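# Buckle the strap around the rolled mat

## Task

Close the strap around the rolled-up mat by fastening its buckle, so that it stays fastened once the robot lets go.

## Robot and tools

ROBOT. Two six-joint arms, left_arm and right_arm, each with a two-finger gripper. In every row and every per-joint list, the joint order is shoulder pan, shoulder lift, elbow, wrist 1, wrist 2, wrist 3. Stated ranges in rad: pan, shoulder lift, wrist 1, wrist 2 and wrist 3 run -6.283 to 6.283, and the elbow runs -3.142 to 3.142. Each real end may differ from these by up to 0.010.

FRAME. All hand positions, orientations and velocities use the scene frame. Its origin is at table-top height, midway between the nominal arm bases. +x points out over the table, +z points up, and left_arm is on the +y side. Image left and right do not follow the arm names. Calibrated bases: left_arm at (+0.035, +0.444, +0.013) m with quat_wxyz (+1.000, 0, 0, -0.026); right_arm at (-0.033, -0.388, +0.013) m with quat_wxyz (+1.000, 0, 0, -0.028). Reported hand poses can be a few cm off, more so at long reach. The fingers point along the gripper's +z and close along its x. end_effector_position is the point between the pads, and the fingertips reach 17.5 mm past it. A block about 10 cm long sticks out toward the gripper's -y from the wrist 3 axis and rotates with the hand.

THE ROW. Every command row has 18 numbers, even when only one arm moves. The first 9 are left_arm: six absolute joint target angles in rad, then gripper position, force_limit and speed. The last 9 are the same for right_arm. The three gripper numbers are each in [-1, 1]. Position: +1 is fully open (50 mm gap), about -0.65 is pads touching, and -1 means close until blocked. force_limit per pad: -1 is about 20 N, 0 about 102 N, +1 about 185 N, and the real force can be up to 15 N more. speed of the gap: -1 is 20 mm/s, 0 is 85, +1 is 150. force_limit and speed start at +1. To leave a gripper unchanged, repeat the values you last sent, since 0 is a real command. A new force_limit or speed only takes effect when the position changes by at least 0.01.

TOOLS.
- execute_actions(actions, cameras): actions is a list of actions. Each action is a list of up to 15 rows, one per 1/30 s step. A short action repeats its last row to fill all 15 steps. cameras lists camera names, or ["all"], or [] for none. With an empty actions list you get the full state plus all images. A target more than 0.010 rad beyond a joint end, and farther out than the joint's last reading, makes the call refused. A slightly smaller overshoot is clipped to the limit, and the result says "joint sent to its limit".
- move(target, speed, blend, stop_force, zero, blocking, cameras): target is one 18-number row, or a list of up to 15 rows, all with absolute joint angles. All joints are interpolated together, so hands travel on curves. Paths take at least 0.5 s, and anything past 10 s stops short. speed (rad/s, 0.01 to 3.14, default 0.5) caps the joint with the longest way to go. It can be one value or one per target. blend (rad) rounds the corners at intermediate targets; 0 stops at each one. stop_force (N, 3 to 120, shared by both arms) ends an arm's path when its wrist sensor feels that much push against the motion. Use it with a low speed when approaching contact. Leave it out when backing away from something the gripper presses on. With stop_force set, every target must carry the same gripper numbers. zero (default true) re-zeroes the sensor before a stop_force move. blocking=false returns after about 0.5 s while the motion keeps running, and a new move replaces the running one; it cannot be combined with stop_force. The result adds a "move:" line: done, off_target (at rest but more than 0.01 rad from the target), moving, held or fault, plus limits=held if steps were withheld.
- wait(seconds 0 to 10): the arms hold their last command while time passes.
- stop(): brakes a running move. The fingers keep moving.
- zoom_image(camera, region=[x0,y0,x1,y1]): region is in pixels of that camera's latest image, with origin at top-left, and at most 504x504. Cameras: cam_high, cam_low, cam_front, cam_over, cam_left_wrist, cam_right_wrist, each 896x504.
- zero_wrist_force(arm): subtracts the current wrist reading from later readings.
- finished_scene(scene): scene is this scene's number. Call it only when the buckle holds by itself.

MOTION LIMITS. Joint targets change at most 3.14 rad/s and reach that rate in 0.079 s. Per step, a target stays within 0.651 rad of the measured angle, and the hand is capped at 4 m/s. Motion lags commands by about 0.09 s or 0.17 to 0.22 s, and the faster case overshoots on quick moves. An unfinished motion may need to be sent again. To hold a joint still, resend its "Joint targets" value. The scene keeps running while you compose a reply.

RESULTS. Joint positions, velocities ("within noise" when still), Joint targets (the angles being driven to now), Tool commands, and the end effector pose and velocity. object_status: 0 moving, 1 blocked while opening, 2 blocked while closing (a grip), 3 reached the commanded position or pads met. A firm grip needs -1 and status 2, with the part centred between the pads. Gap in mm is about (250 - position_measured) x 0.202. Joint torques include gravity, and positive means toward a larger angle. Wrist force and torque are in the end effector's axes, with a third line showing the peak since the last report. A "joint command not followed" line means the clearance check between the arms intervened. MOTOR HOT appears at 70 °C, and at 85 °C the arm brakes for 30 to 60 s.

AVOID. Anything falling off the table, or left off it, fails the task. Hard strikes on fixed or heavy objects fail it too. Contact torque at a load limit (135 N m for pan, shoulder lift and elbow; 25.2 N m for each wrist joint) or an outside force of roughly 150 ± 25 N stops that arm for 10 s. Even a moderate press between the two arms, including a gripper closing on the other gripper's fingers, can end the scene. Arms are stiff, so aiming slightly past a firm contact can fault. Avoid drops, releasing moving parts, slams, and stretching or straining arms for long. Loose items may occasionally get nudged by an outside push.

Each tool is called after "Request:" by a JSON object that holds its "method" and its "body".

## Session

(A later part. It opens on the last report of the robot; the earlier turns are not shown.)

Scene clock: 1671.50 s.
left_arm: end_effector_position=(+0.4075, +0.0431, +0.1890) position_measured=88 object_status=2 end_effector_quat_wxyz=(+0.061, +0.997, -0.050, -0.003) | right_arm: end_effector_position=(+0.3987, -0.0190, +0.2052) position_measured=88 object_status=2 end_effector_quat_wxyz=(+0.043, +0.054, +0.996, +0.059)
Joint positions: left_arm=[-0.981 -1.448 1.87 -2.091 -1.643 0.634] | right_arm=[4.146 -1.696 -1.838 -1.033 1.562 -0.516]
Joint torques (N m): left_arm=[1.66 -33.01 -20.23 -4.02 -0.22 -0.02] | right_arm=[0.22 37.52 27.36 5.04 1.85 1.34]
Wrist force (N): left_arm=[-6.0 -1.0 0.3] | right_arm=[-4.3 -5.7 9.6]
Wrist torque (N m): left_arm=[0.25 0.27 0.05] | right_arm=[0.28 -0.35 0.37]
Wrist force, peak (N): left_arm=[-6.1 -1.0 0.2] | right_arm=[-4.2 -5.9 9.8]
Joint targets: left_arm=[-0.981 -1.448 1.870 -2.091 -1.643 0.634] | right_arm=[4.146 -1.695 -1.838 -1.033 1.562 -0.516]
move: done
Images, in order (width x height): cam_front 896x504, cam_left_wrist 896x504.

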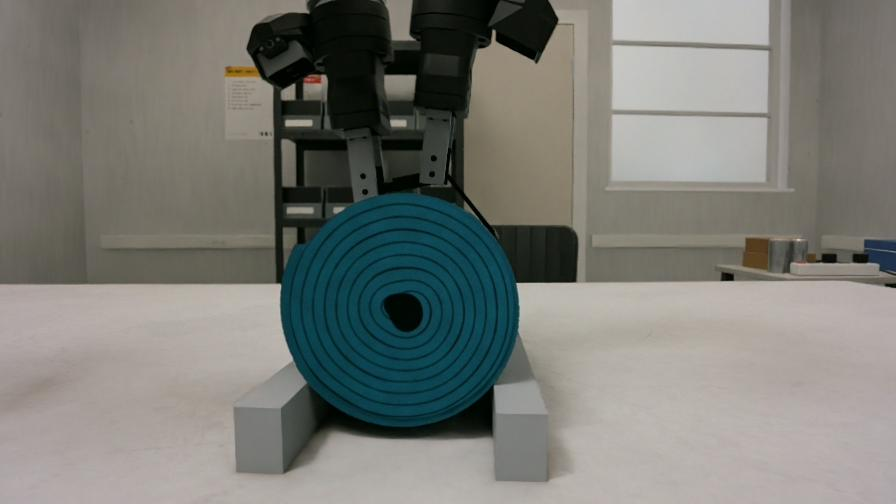

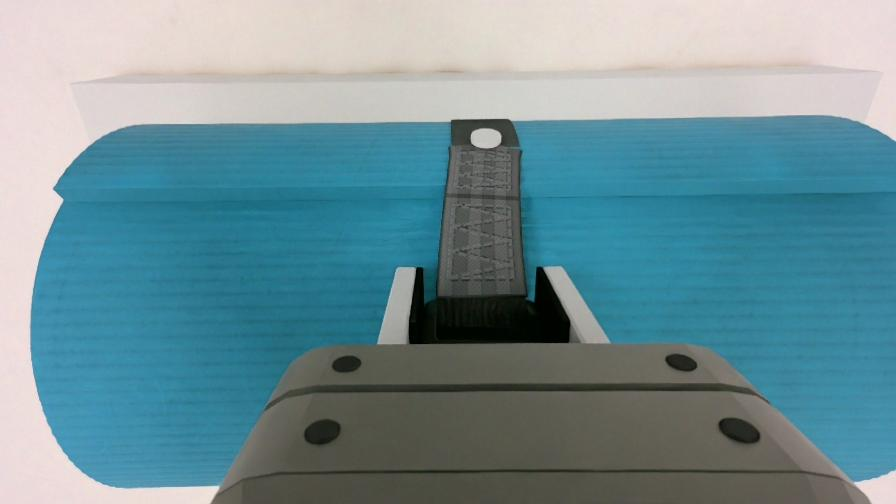

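Request:
{"method": "move", "body": {"target": [[-0.9811,-1.4476,1.8696,-2.0914,-1.6434,0.6341,-1,0.0,-1,4.1472,-1.6980,-1.8362,-1.0326,1.5618,-0.4850,-1,0.0,-1],[-0.9811,-1.4476,1.8696,-2.0914,-1.6434,0.6341,-1,0.0,-1,4.1485,-1.7004,-1.8341,-1.0321,1.5615,-0.5440,-1,0.0,-1],[-0.9811,-1.4476,1.8696,-2.0914,-1.6434,0.6341,-1,0.0,-1,4.1499,-1.7029,-1.8321,-1.0317,1.5613,-0.4820,-1,0.0,-1],[-0.9811,-1.4476,1.8696,-2.0914,-1.6434,0.6341,-1,0.0,-1,4.1512,-1.7053,-1.8300,-1.0312,1.5610,-0.5410,-1,0.0,-1],[-0.9811,-1.4476,1.8696,-2.0914,-1.6434,0.6341,-1,0.0,-1,4.1526,-1.7078,-1.8280,-1.0308,1.5608,-0.4790,-1,0.0,-1],[-0.9811,-1.4476,1.8696,-2.0914,-1.6434,0.6341,-1,0.0,-1,4.1540,-1.7103,-1.8259,-1.0303,1.5605,-0.5083,-1,0.0,-1]], "speed": 0.06, "stop_force": 40, "cameras": ["cam_over","cam_front","cam_left_wrist","cam_right_wrist"]}}

Request:
{"method": "zoom_image", "body": {"camera": "cam_over", "region": [320, 135, 430, 215]}}

Request:
{"method": "zoom_image", "body": {"camera": "cam_front", "region": [340, 160, 480, 220]}}

Request:
{"method": "zoom_image", "body": {"camera": "cam_right_wrist", "region": [390, 230, 570, 340]}}

Request:
{"method": "zoom_image", "body": {"camera": "cam_left_wrist", "region": [390, 240, 590, 350]}}

Scene clock: 1683.63 s.
left_arm: end_effector_position=(+0.4075, +0.0431, +0.1890) position_measured=88 object_status=2 end_effector_quat_wxyz=(+0.061, +0.997, -0.050, -0.003) | right_arm: end_effector_position=(+0.3994, -0.0109, +0.2034) position_measured=88 object_status=2 end_effector_quat_wxyz=(+0.043, +0.054, +0.996, +0.059)
Joint positions: left_arm=[-0.981 -1.448 1.87 -2.091 -1.643 0.634] | right_arm=[4.154 -1.71 -1.826 -1.03 1.56 -0.508]
Joint torques (N m): left_arm=[-4.41 -34.65 -27.07 -7.49 -3.59 -2.27] | right_arm=[12.76 33.37 33.92 8.92 2.58 1.49]
Wrist force (N): left_arm=[-4.0 -15.1 1.7] | right_arm=[-2.9 -20.1 4.7]
Wrist torque (N m): left_arm=[0.22 0.25 -0.01] | right_arm=[0.18 -0.31 0.28]
Wrist force, peak (N): left_arm=[-12.7 -18.3 2.2] | right_arm=[-9.5 -23.4 4.3]
Joint targets: left_arm=[-0.981 -1.448 1.870 -2.091 -1.643 0.634] | right_arm=[4.154 -1.710 -1.826 -1.030 1.560 -0.508]
move: done
Images, in order (width x height): cam_front 896x504, cam_over 896x504, cam_left_wrist 896x504, cam_right_wrist 896x504.

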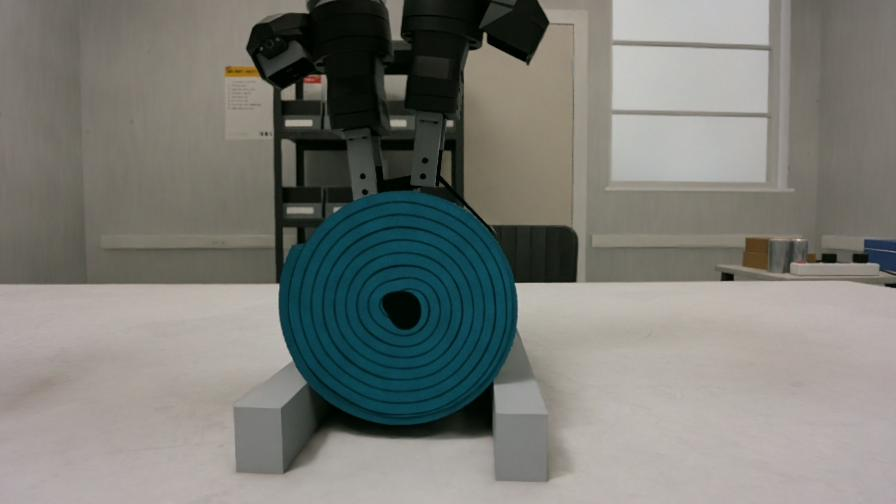

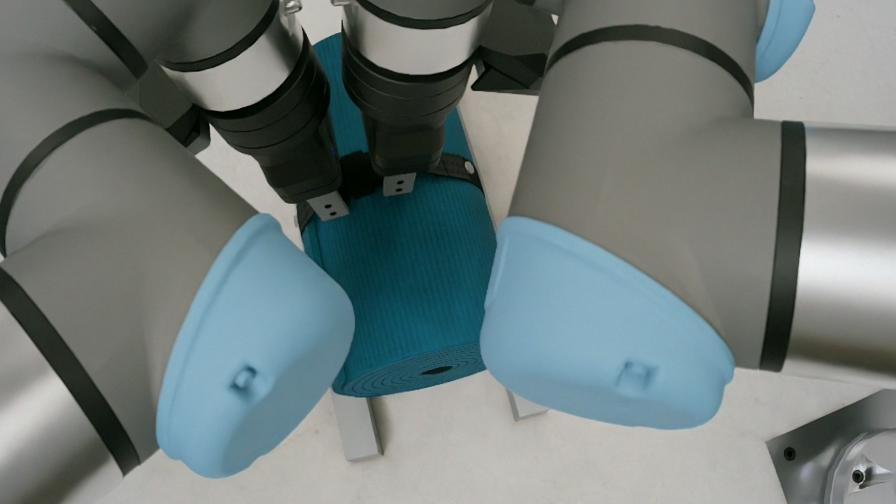

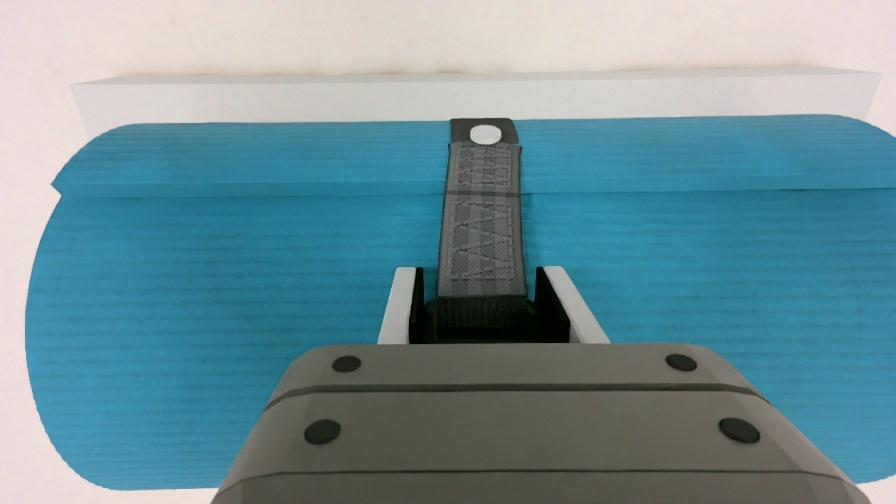

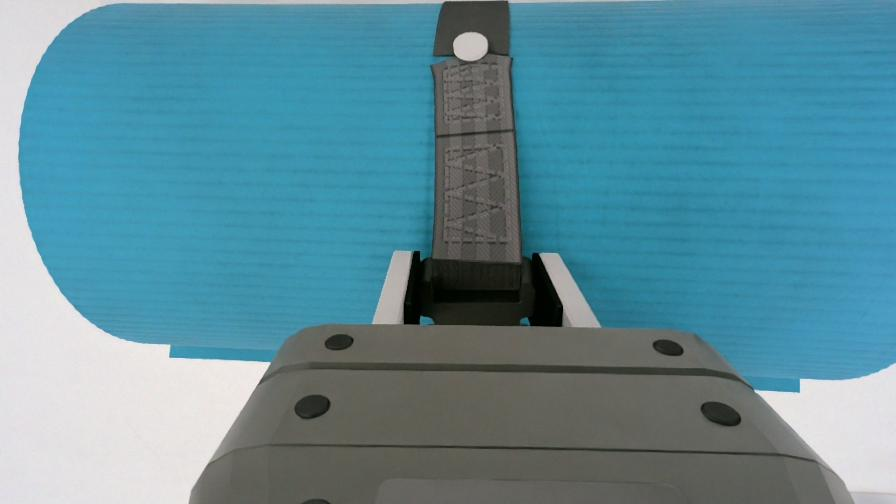

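Scaled by 4.582.

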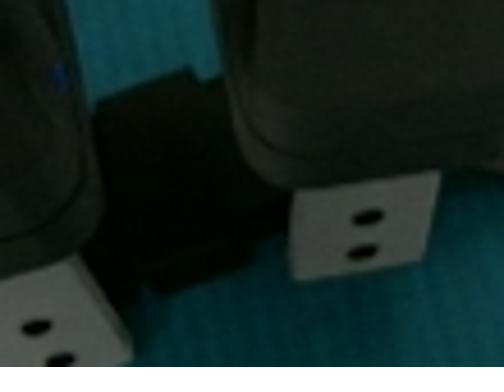

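Scaled by 3.600.

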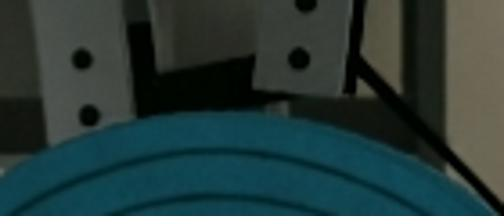

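Scaled by 2.800.

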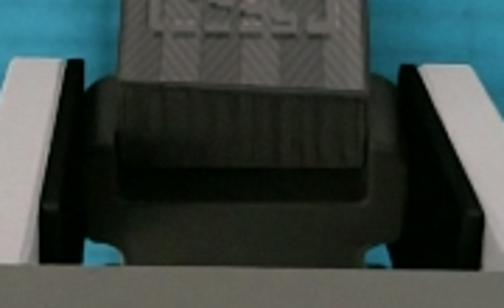

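Scaled by 2.520.

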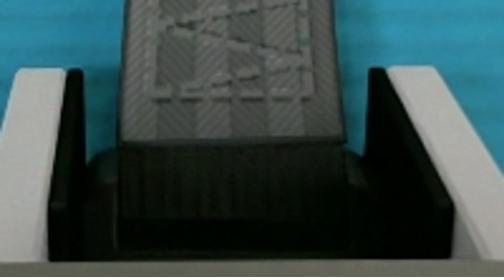

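Request:
{"method": "move", "body": {"target": [[-0.9811,-1.4476,1.8696,-2.0914,-1.6434,0.6341,-1,0.0,-1,4.1553,-1.7128,-1.8239,-1.0299,1.5602,-0.4770,-1,0.0,-1],[-0.9811,-1.4476,1.8696,-2.0914,-1.6434,0.6341,-1,0.0,-1,4.1567,-1.7152,-1.8218,-1.0294,1.5600,-0.5356,-1,0.0,-1],[-0.9811,-1.4476,1.8696,-2.0914,-1.6434,0.6341,-1,0.0,-1,4.1580,-1.7177,-1.8198,-1.0290,1.5597,-0.4743,-1,0.0,-1],[-0.9811,-1.4476,1.8696,-2.0914,-1.6434,0.6341,-1,0.0,-1,4.1594,-1.7202,-1.8177,-1.0285,1.5595,-0.5028,-1,0.0,-1]], "speed": 0.06, "stop_force": 25, "cameras": ["cam_over","cam_front","cam_left_wrist","cam_right_wrist"]}}

Request:
{"method": "zoom_image", "body": {"camera": "cam_over", "region": [310, 135, 420, 215]}}

Request:
{"method": "zoom_image", "body": {"camera": "cam_front", "region": [340, 160, 480, 220]}}

Request:
{"method": "zoom_image", "body": {"camera": "cam_right_wrist", "region": [390, 230, 570, 340]}}

Request:
{"method": "zoom_image", "body": {"camera": "cam_left_wrist", "region": [390, 240, 590, 350]}}

Scene clock: 1693.77 s.
left_arm: end_effector_position=(+0.4075, +0.0431, +0.1890) position_measured=88 object_status=2 end_effector_quat_wxyz=(+0.061, +0.997, -0.050, -0.003) | right_arm: end_effector_position=(+0.3996, -0.0077, +0.2027) position_measured=88 object_status=2 end_effector_quat_wxyz=(+0.043, +0.050, +0.996, +0.059)
Joint positions: left_arm=[-0.981 -1.448 1.87 -2.091 -1.643 0.634] | right_arm=[4.157 -1.716 -1.821 -1.029 1.56 -0.513]
Joint torques (N m): left_arm=[-18.2 -34.82 -46.85 -14.77 -8.52 -0.24] | right_arm=[13.05 36.26 32.12 11.7 3.76 0.7]
Wrist force (N): left_arm=[-0.3 -43.6 8.8] | right_arm=[-0.2 -43.3 -9.2]
Wrist torque (N m): left_arm=[0.06 0.18 -0.60] | right_arm=[0.47 -0.41 0.68]
Wrist force, peak (N): left_arm=[-0.2 -43.7 8.7] | right_arm=[-0.2 -43.3 -9.2]
Joint targets: left_arm=[-0.981 -1.448 1.870 -2.091 -1.643 0.634] | right_arm=[4.157 -1.716 -1.821 -1.029 1.560 -0.513]
move: contact (right_arm); path passed 2 of 4 targets
Images, in order (width x height): cam_front 896x504, cam_over 896x504, cam_left_wrist 896x504, cam_right_wrist 896x504.

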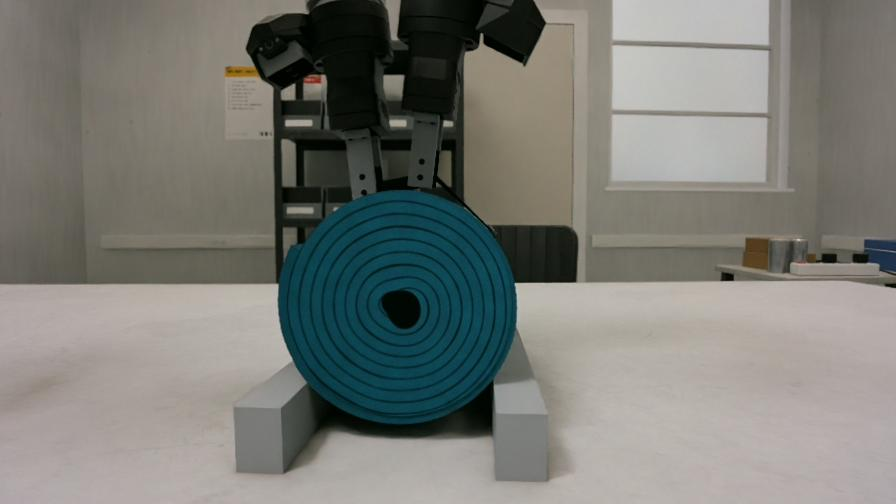

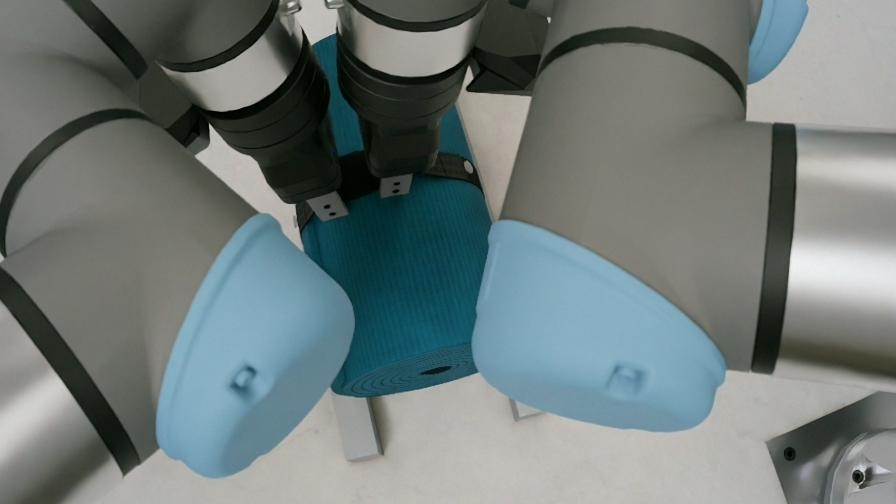

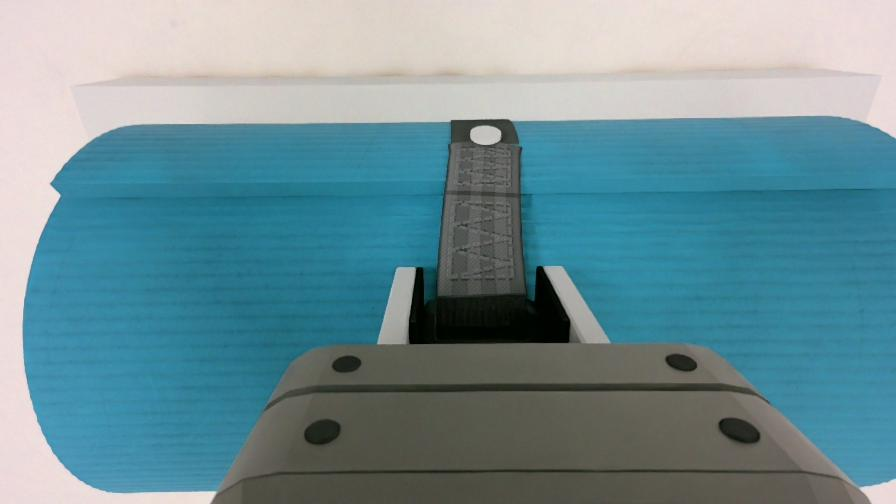

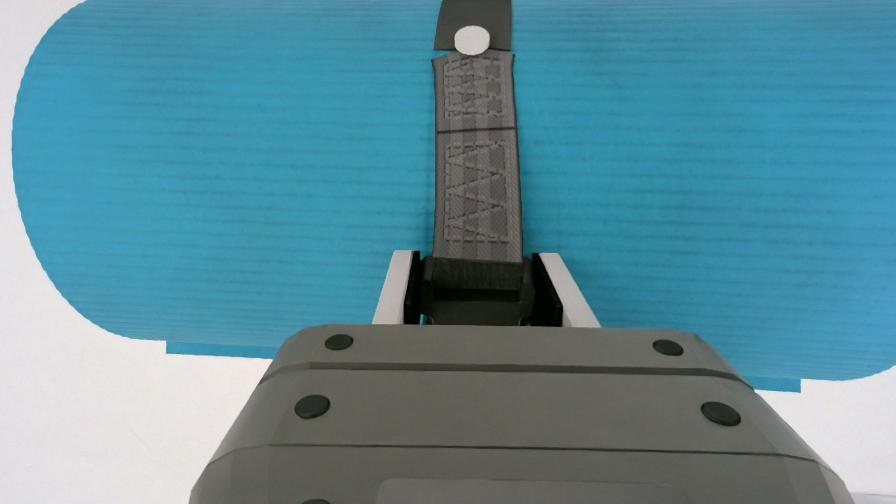

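Scaled by 4.582.

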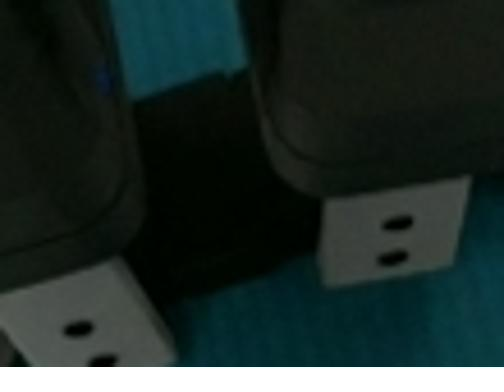

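Scaled by 3.600.

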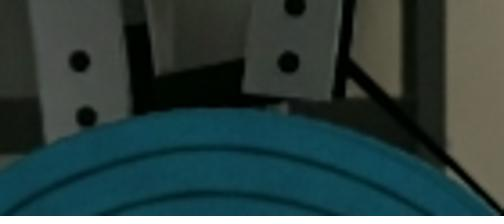

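Scaled by 2.800.

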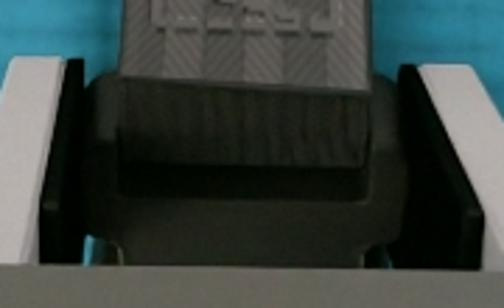

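Scaled by 2.520.

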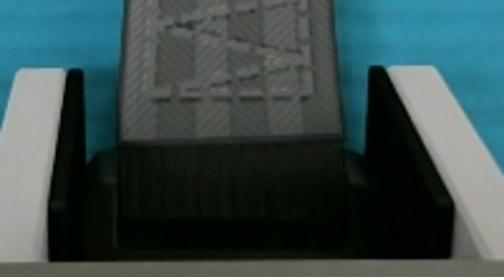

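Request:
{"method": "move", "body": {"target": [-0.9811,-1.4476,1.8696,-2.0914,-1.6434,0.6341,-1,0.0,-1,4.1523,-1.7072,-1.8285,-1.0308,1.5608,-0.510,-1,0.0,-1], "speed": 0.02, "stop_force": 80}}

Scene clock: 1697.63 s.
left_arm: end_effector_position=(+0.4075, +0.0430, +0.1890) position_measured=88 object_status=2 end_effector_quat_wxyz=(+0.061, +0.997, -0.050, -0.003) | right_arm: end_effector_position=(+0.3992, -0.0118, +0.2038) position_measured=88 object_status=2 end_effector_quat_wxyz=(+0.043, +0.053, +0.996, +0.059)
Joint positions: left_arm=[-0.981 -1.448 1.87 -2.092 -1.643 0.634] | right_arm=[4.153 -1.708 -1.828 -1.03 1.561 -0.51]
Joint torques (N m): left_arm=[26.77 -34.17 -3.24 6.36 8.06 2.61] | right_arm=[-4.52 29.31 27.62 -1.31 -5.72 -1.77]
Wrist force (N): left_arm=[-5.0 41.4 0.2] | right_arm=[-2.4 35.0 20.1]
Wrist torque (N m): left_arm=[0.65 0.19 -0.40] | right_arm=[0.27 -0.54 0.64]
Wrist force, peak (N): left_arm=[-0.4 -43.6 9.0] | right_arm=[-0.2 -43.4 -9.5]
Joint targets: left_arm=[-0.981 -1.448 1.870 -2.091 -1.643 0.634] | right_arm=[4.153 -1.708 -1.828 -1.030 1.561 -0.510]
move: contact (right_arm)

Request:
{"method": "move", "body": {"target": [-0.9811,-1.4476,1.8696,-2.0914,-1.6434,0.6341,-1,0.0,-1,4.1545,-1.7112,-1.825,-1.030,1.5605,-0.5115,-1,0.0,-1], "speed": 0.02, "cameras": ["cam_right_wrist"]}}

Request:
{"method": "zoom_image", "body": {"camera": "cam_right_wrist", "region": [390, 230, 570, 340]}}

Scene clock: 1702.60 s.
left_arm: end_effector_position=(+0.4075, +0.0432, +0.1889) position_measured=88 object_status=2 end_effector_quat_wxyz=(+0.061, +0.997, -0.050, -0.003) | right_arm: end_effector_position=(+0.3994, -0.0103, +0.2034) position_measured=88 object_status=2 end_effector_quat_wxyz=(+0.043, +0.052, +0.996, +0.059)
Joint positions: left_arm=[-0.981 -1.448 1.87 -2.091 -1.643 0.634] | right_arm=[4.154 -1.711 -1.825 -1.03 1.56 -0.512]
Joint torques (N m): left_arm=[12.79 -34.24 -15.59 -2.99 2.53 2.6] | right_arm=[3.73 28.51 32.15 3.92 -2.81 -1.42]
Wrist force (N): left_arm=[-2.2 14.5 2.9] | right_arm=[-0.9 10.8 10.5]
Wrist torque (N m): left_arm=[0.45 0.18 -0.32] | right_arm=[0.39 -0.37 0.52]
Wrist force, peak (N): left_arm=[-4.7 42.1 0.3] | right_arm=[-2.2 35.1 20.7]
Joint targets: left_arm=[-0.981 -1.448 1.870 -2.091 -1.643 0.634] | right_arm=[4.154 -1.711 -1.825 -1.030 1.560 -0.512]
move: done
Images, in order (width x height): cam_right_wrist 896x504.

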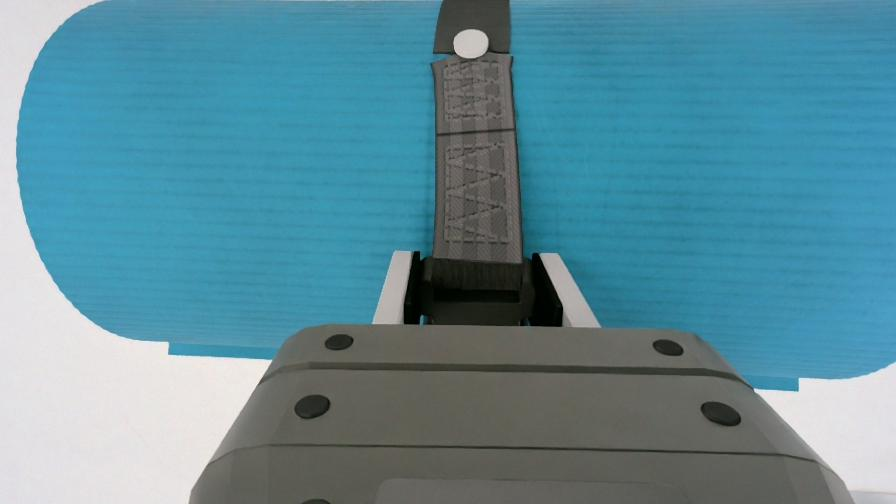

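Scaled by 2.800.

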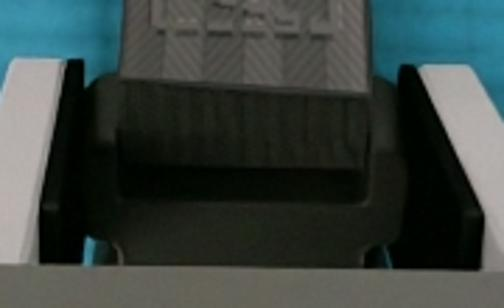

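Request:
{"method": "move", "body": {"target": [-0.9811,-1.4476,1.8696,-2.0914,-1.6434,0.6341,0.8,0.0,-1,4.1545,-1.7112,-1.825,-1.030,1.5605,-0.5115,-1,0.0,-1], "cameras": ["cam_left_wrist","cam_right_wrist"]}}

Request:
{"method": "zoom_image", "body": {"camera": "cam_left_wrist", "region": [390, 240, 590, 350]}}

Scene clock: 1707.27 s.
left_arm: end_effector_position=(+0.4075, +0.0431, +0.1890) position_measured=32 object_status=0 end_effector_quat_wxyz=(+0.061, +0.997, -0.050, -0.003) | right_arm: end_effector_position=(+0.3994, -0.0103, +0.2034) position_measured=88 object_status=2 end_effector_quat_wxyz=(+0.043, +0.052, +0.996, +0.059)
Joint positions: left_arm=[-0.981 -1.448 1.87 -2.091 -1.643 0.634] | right_arm=[4.155 -1.711 -1.825 -1.03 1.561 -0.511]
Joint torques (N m): left_arm=[-1.81 -35.33 -26.46 -3.72 0.1 2.32] | right_arm=[4.05 44.2 24.53 5.62 1.88 0.44]
Wrist force (N): left_arm=[-1.3 2.1 -0.4] | right_arm=[0.2 -4.7 10.1]
Wrist torque (N m): left_arm=[0.37 0.20 -0.08] | right_arm=[0.12 -0.31 0.21]
Wrist force, peak (N): left_arm=[-2.4 14.5 3.0] | right_arm=[-0.6 10.7 10.8]
Joint targets: left_arm=[-0.981 -1.448 1.870 -2.091 -1.643 0.634] | right_arm=[4.154 -1.711 -1.825 -1.030 1.560 -0.512]
move: done
Images, in order (width x height): cam_left_wrist 896x504, cam_right_wrist 896x504.

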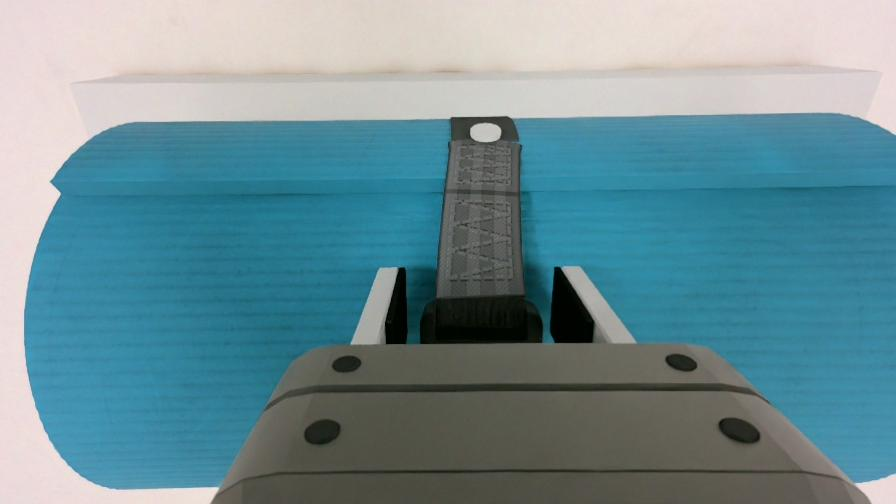

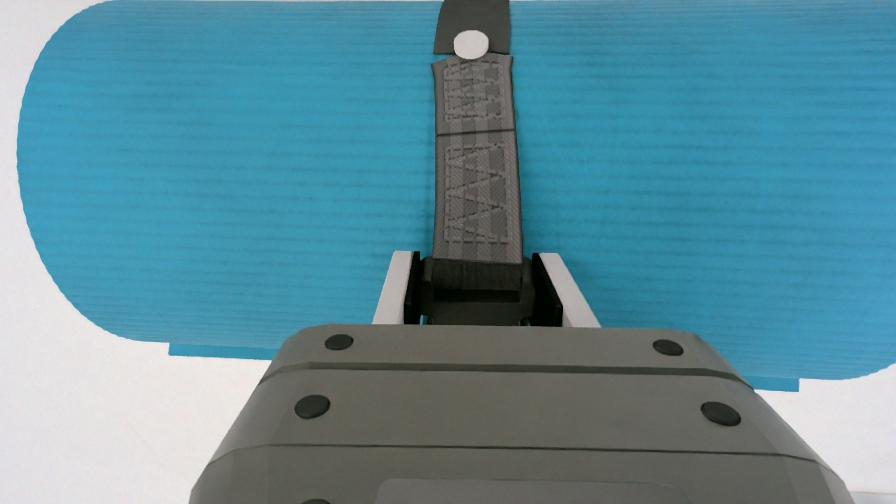

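Scaled by 2.520.

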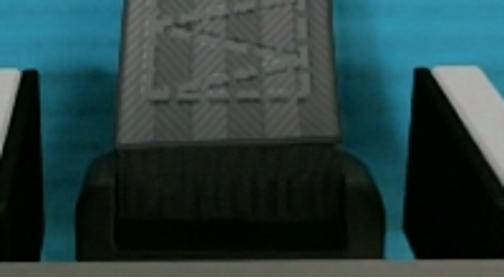

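Request:
{"method": "move", "body": {"target": [-0.9811,-1.4476,1.8696,-2.0914,-1.6434,0.6341,0.8,0.0,-1,4.1545,-1.7112,-1.825,-1.030,1.5605,-0.5115,0.8,0.0,-1], "cameras": ["cam_left_wrist","cam_right_wrist","cam_front"]}}

Request:
{"method": "zoom_image", "body": {"camera": "cam_left_wrist", "region": [390, 240, 590, 350]}}

Request:
{"method": "zoom_image", "body": {"camera": "cam_right_wrist", "region": [390, 230, 570, 340]}}

Scene clock: 1718.97 s.
left_arm: end_effector_position=(+0.4075, +0.0431, +0.1890) position_measured=32 object_status=3 end_effector_quat_wxyz=(+0.061, +0.997, -0.050, -0.003) | right_arm: end_effector_position=(+0.3994, -0.0103, +0.2035) position_measured=32 object_status=0 end_effector_quat_wxyz=(+0.043, +0.052, +0.996, +0.059)
Joint positions: left_arm=[-0.981 -1.448 1.87 -2.091 -1.643 0.634] | right_arm=[4.155 -1.711 -1.825 -1.03 1.56 -0.511]
Joint torques (N m): left_arm=[-1.25 -34.24 -26.16 -3.55 -0.02 2.41] | right_arm=[3 26.84 19.05 2.09 1.8 0.47]
Wrist force (N): left_arm=[-1.2 2.2 -0.2] | right_arm=[0.8 0.1 -1.4]
Wrist torque (N m): left_arm=[0.38 0.18 -0.09] | right_arm=[0.01 -0.23 0.21]
Wrist force, peak (N): left_arm=[-1.3 2.3 -0.1] | right_arm=[0.4 -4.7 10.5]
Joint targets: left_arm=[-0.981 -1.448 1.870 -2.091 -1.643 0.634] | right_arm=[4.154 -1.711 -1.825 -1.030 1.560 -0.512]
move: done
Images, in order (width x height): cam_front 896x504, cam_left_wrist 896x504, cam_right_wrist 896x504.

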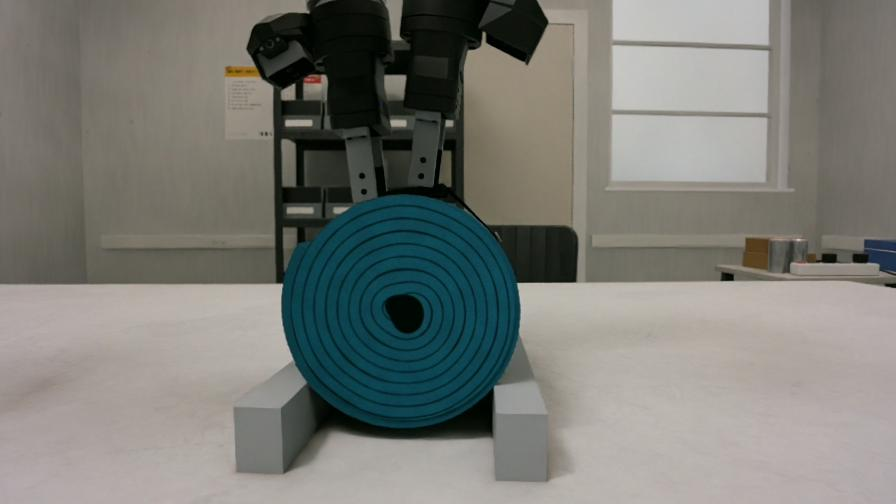

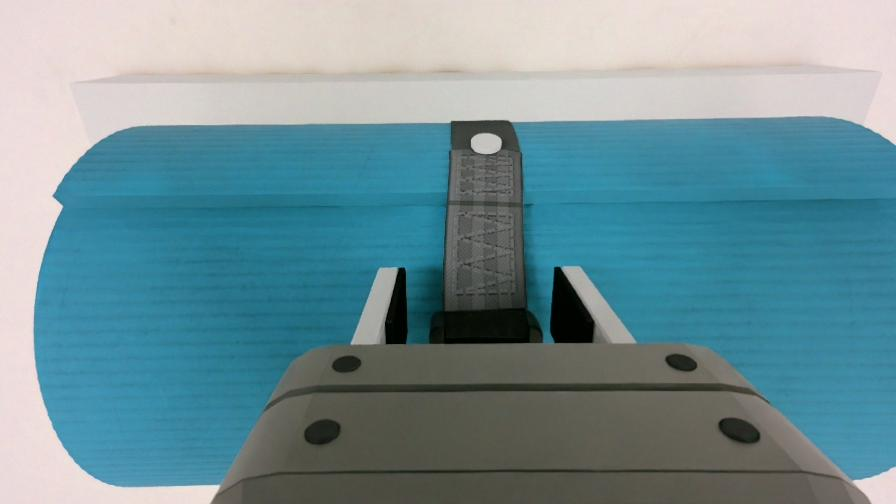

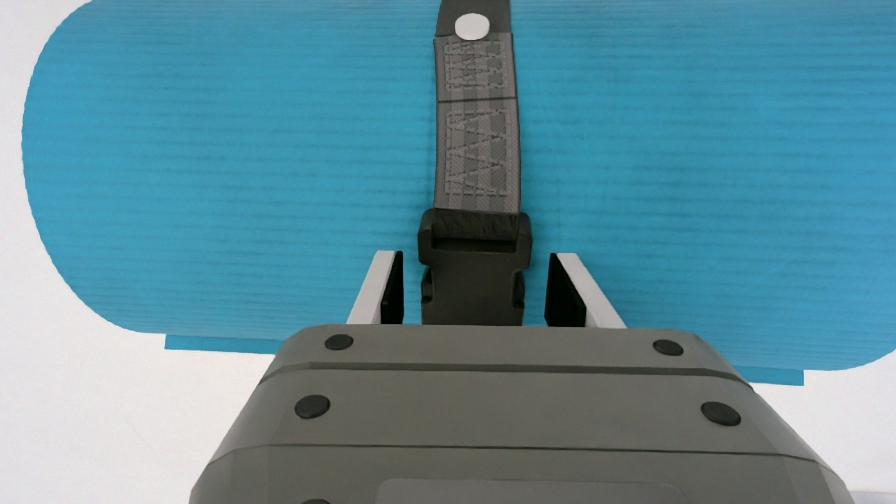

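Scaled by 2.520.

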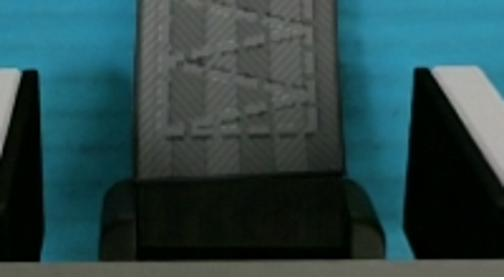

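Scaled by 2.800.

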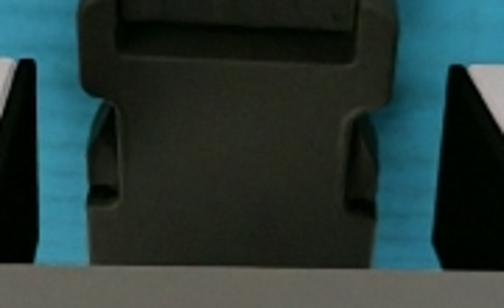

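Request:
{"method": "move", "body": {"target": [[-0.9811,-1.4976,1.7883,-1.9600,-1.6434,0.6341,0.8,0.0,-1,4.1545,-1.6642,-1.741,-1.161,1.5605,-0.5115,0.8,0.0,-1],[-0.9511,-1.5576,1.6883,-1.8000,-1.6434,0.6341,0.8,0.0,-1,4.1145,-1.6042,-1.641,-1.321,1.5605,-0.5115,0.8,0.0,-1]], "speed": 0.15, "blend": 0.02, "cameras": ["cam_front","cam_over","cam_left_wrist","cam_right_wrist"]}}

Scene clock: 1725.03 s.
left_arm: end_effector_position=(+0.4110, +0.0676, +0.3018) position_measured=32 object_status=3 end_effector_quat_wxyz=(+0.061, +0.998, -0.035, -0.002) | right_arm: end_effector_position=(+0.4037, -0.0416, +0.3177) position_measured=32 object_status=3 end_effector_quat_wxyz=(+0.045, +0.072, +0.995, +0.058)
Joint positions: left_arm=[-0.951 -1.558 1.688 -1.8 -1.643 0.634] | right_arm=[4.114 -1.604 -1.641 -1.321 1.56 -0.511]
Joint torques (N m): left_arm=[-6.9 -20.06 -18.23 -5.63 0.23 1.86] | right_arm=[6.63 16.21 15.87 4.78 1.84 0.34]
Wrist force (N): left_arm=[-1.5 2.0 -0.3] | right_arm=[1.1 0.2 -1.5]
Wrist torque (N m): left_arm=[0.34 0.23 -0.09] | right_arm=[0.02 -0.28 0.20]
Wrist force, peak (N): left_arm=[-1.5 2.4 -0.4] | right_arm=[0.8 -0.3 -2.8]
Joint targets: left_arm=[-0.951 -1.558 1.688 -1.800 -1.643 0.634] | right_arm=[4.114 -1.604 -1.641 -1.321 1.560 -0.512]
move: done
Images, in order (width x height): cam_front 896x504, cam_over 896x504, cam_left_wrist 896x504, cam_right_wrist 896x504.

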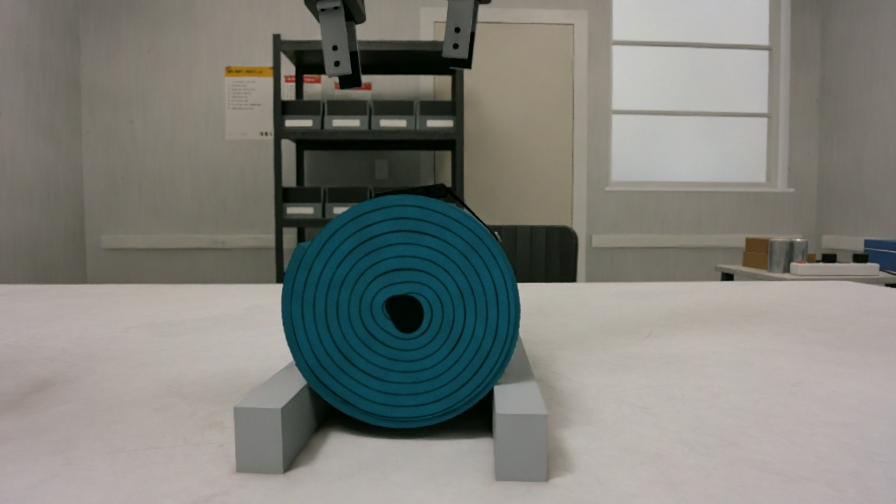

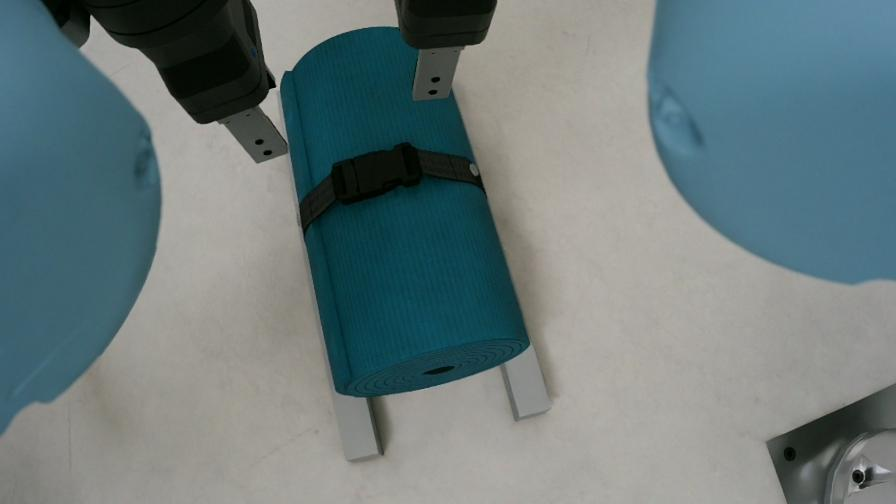

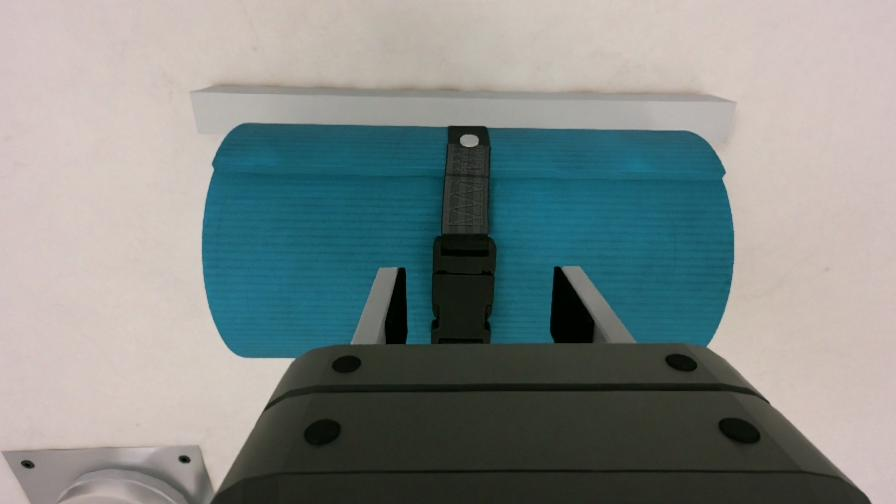

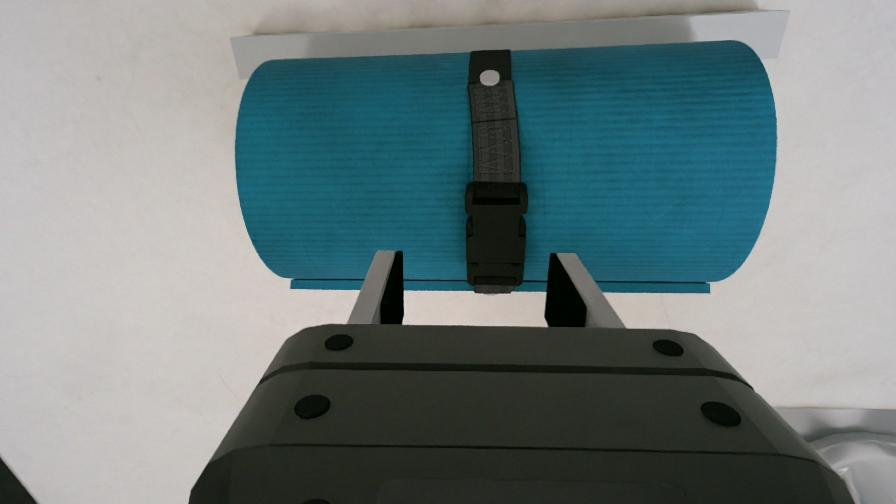

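Buckled.

Request:
{"method": "finished_scene", "body": {"scene": 1}}

The scene is finished: the task was done.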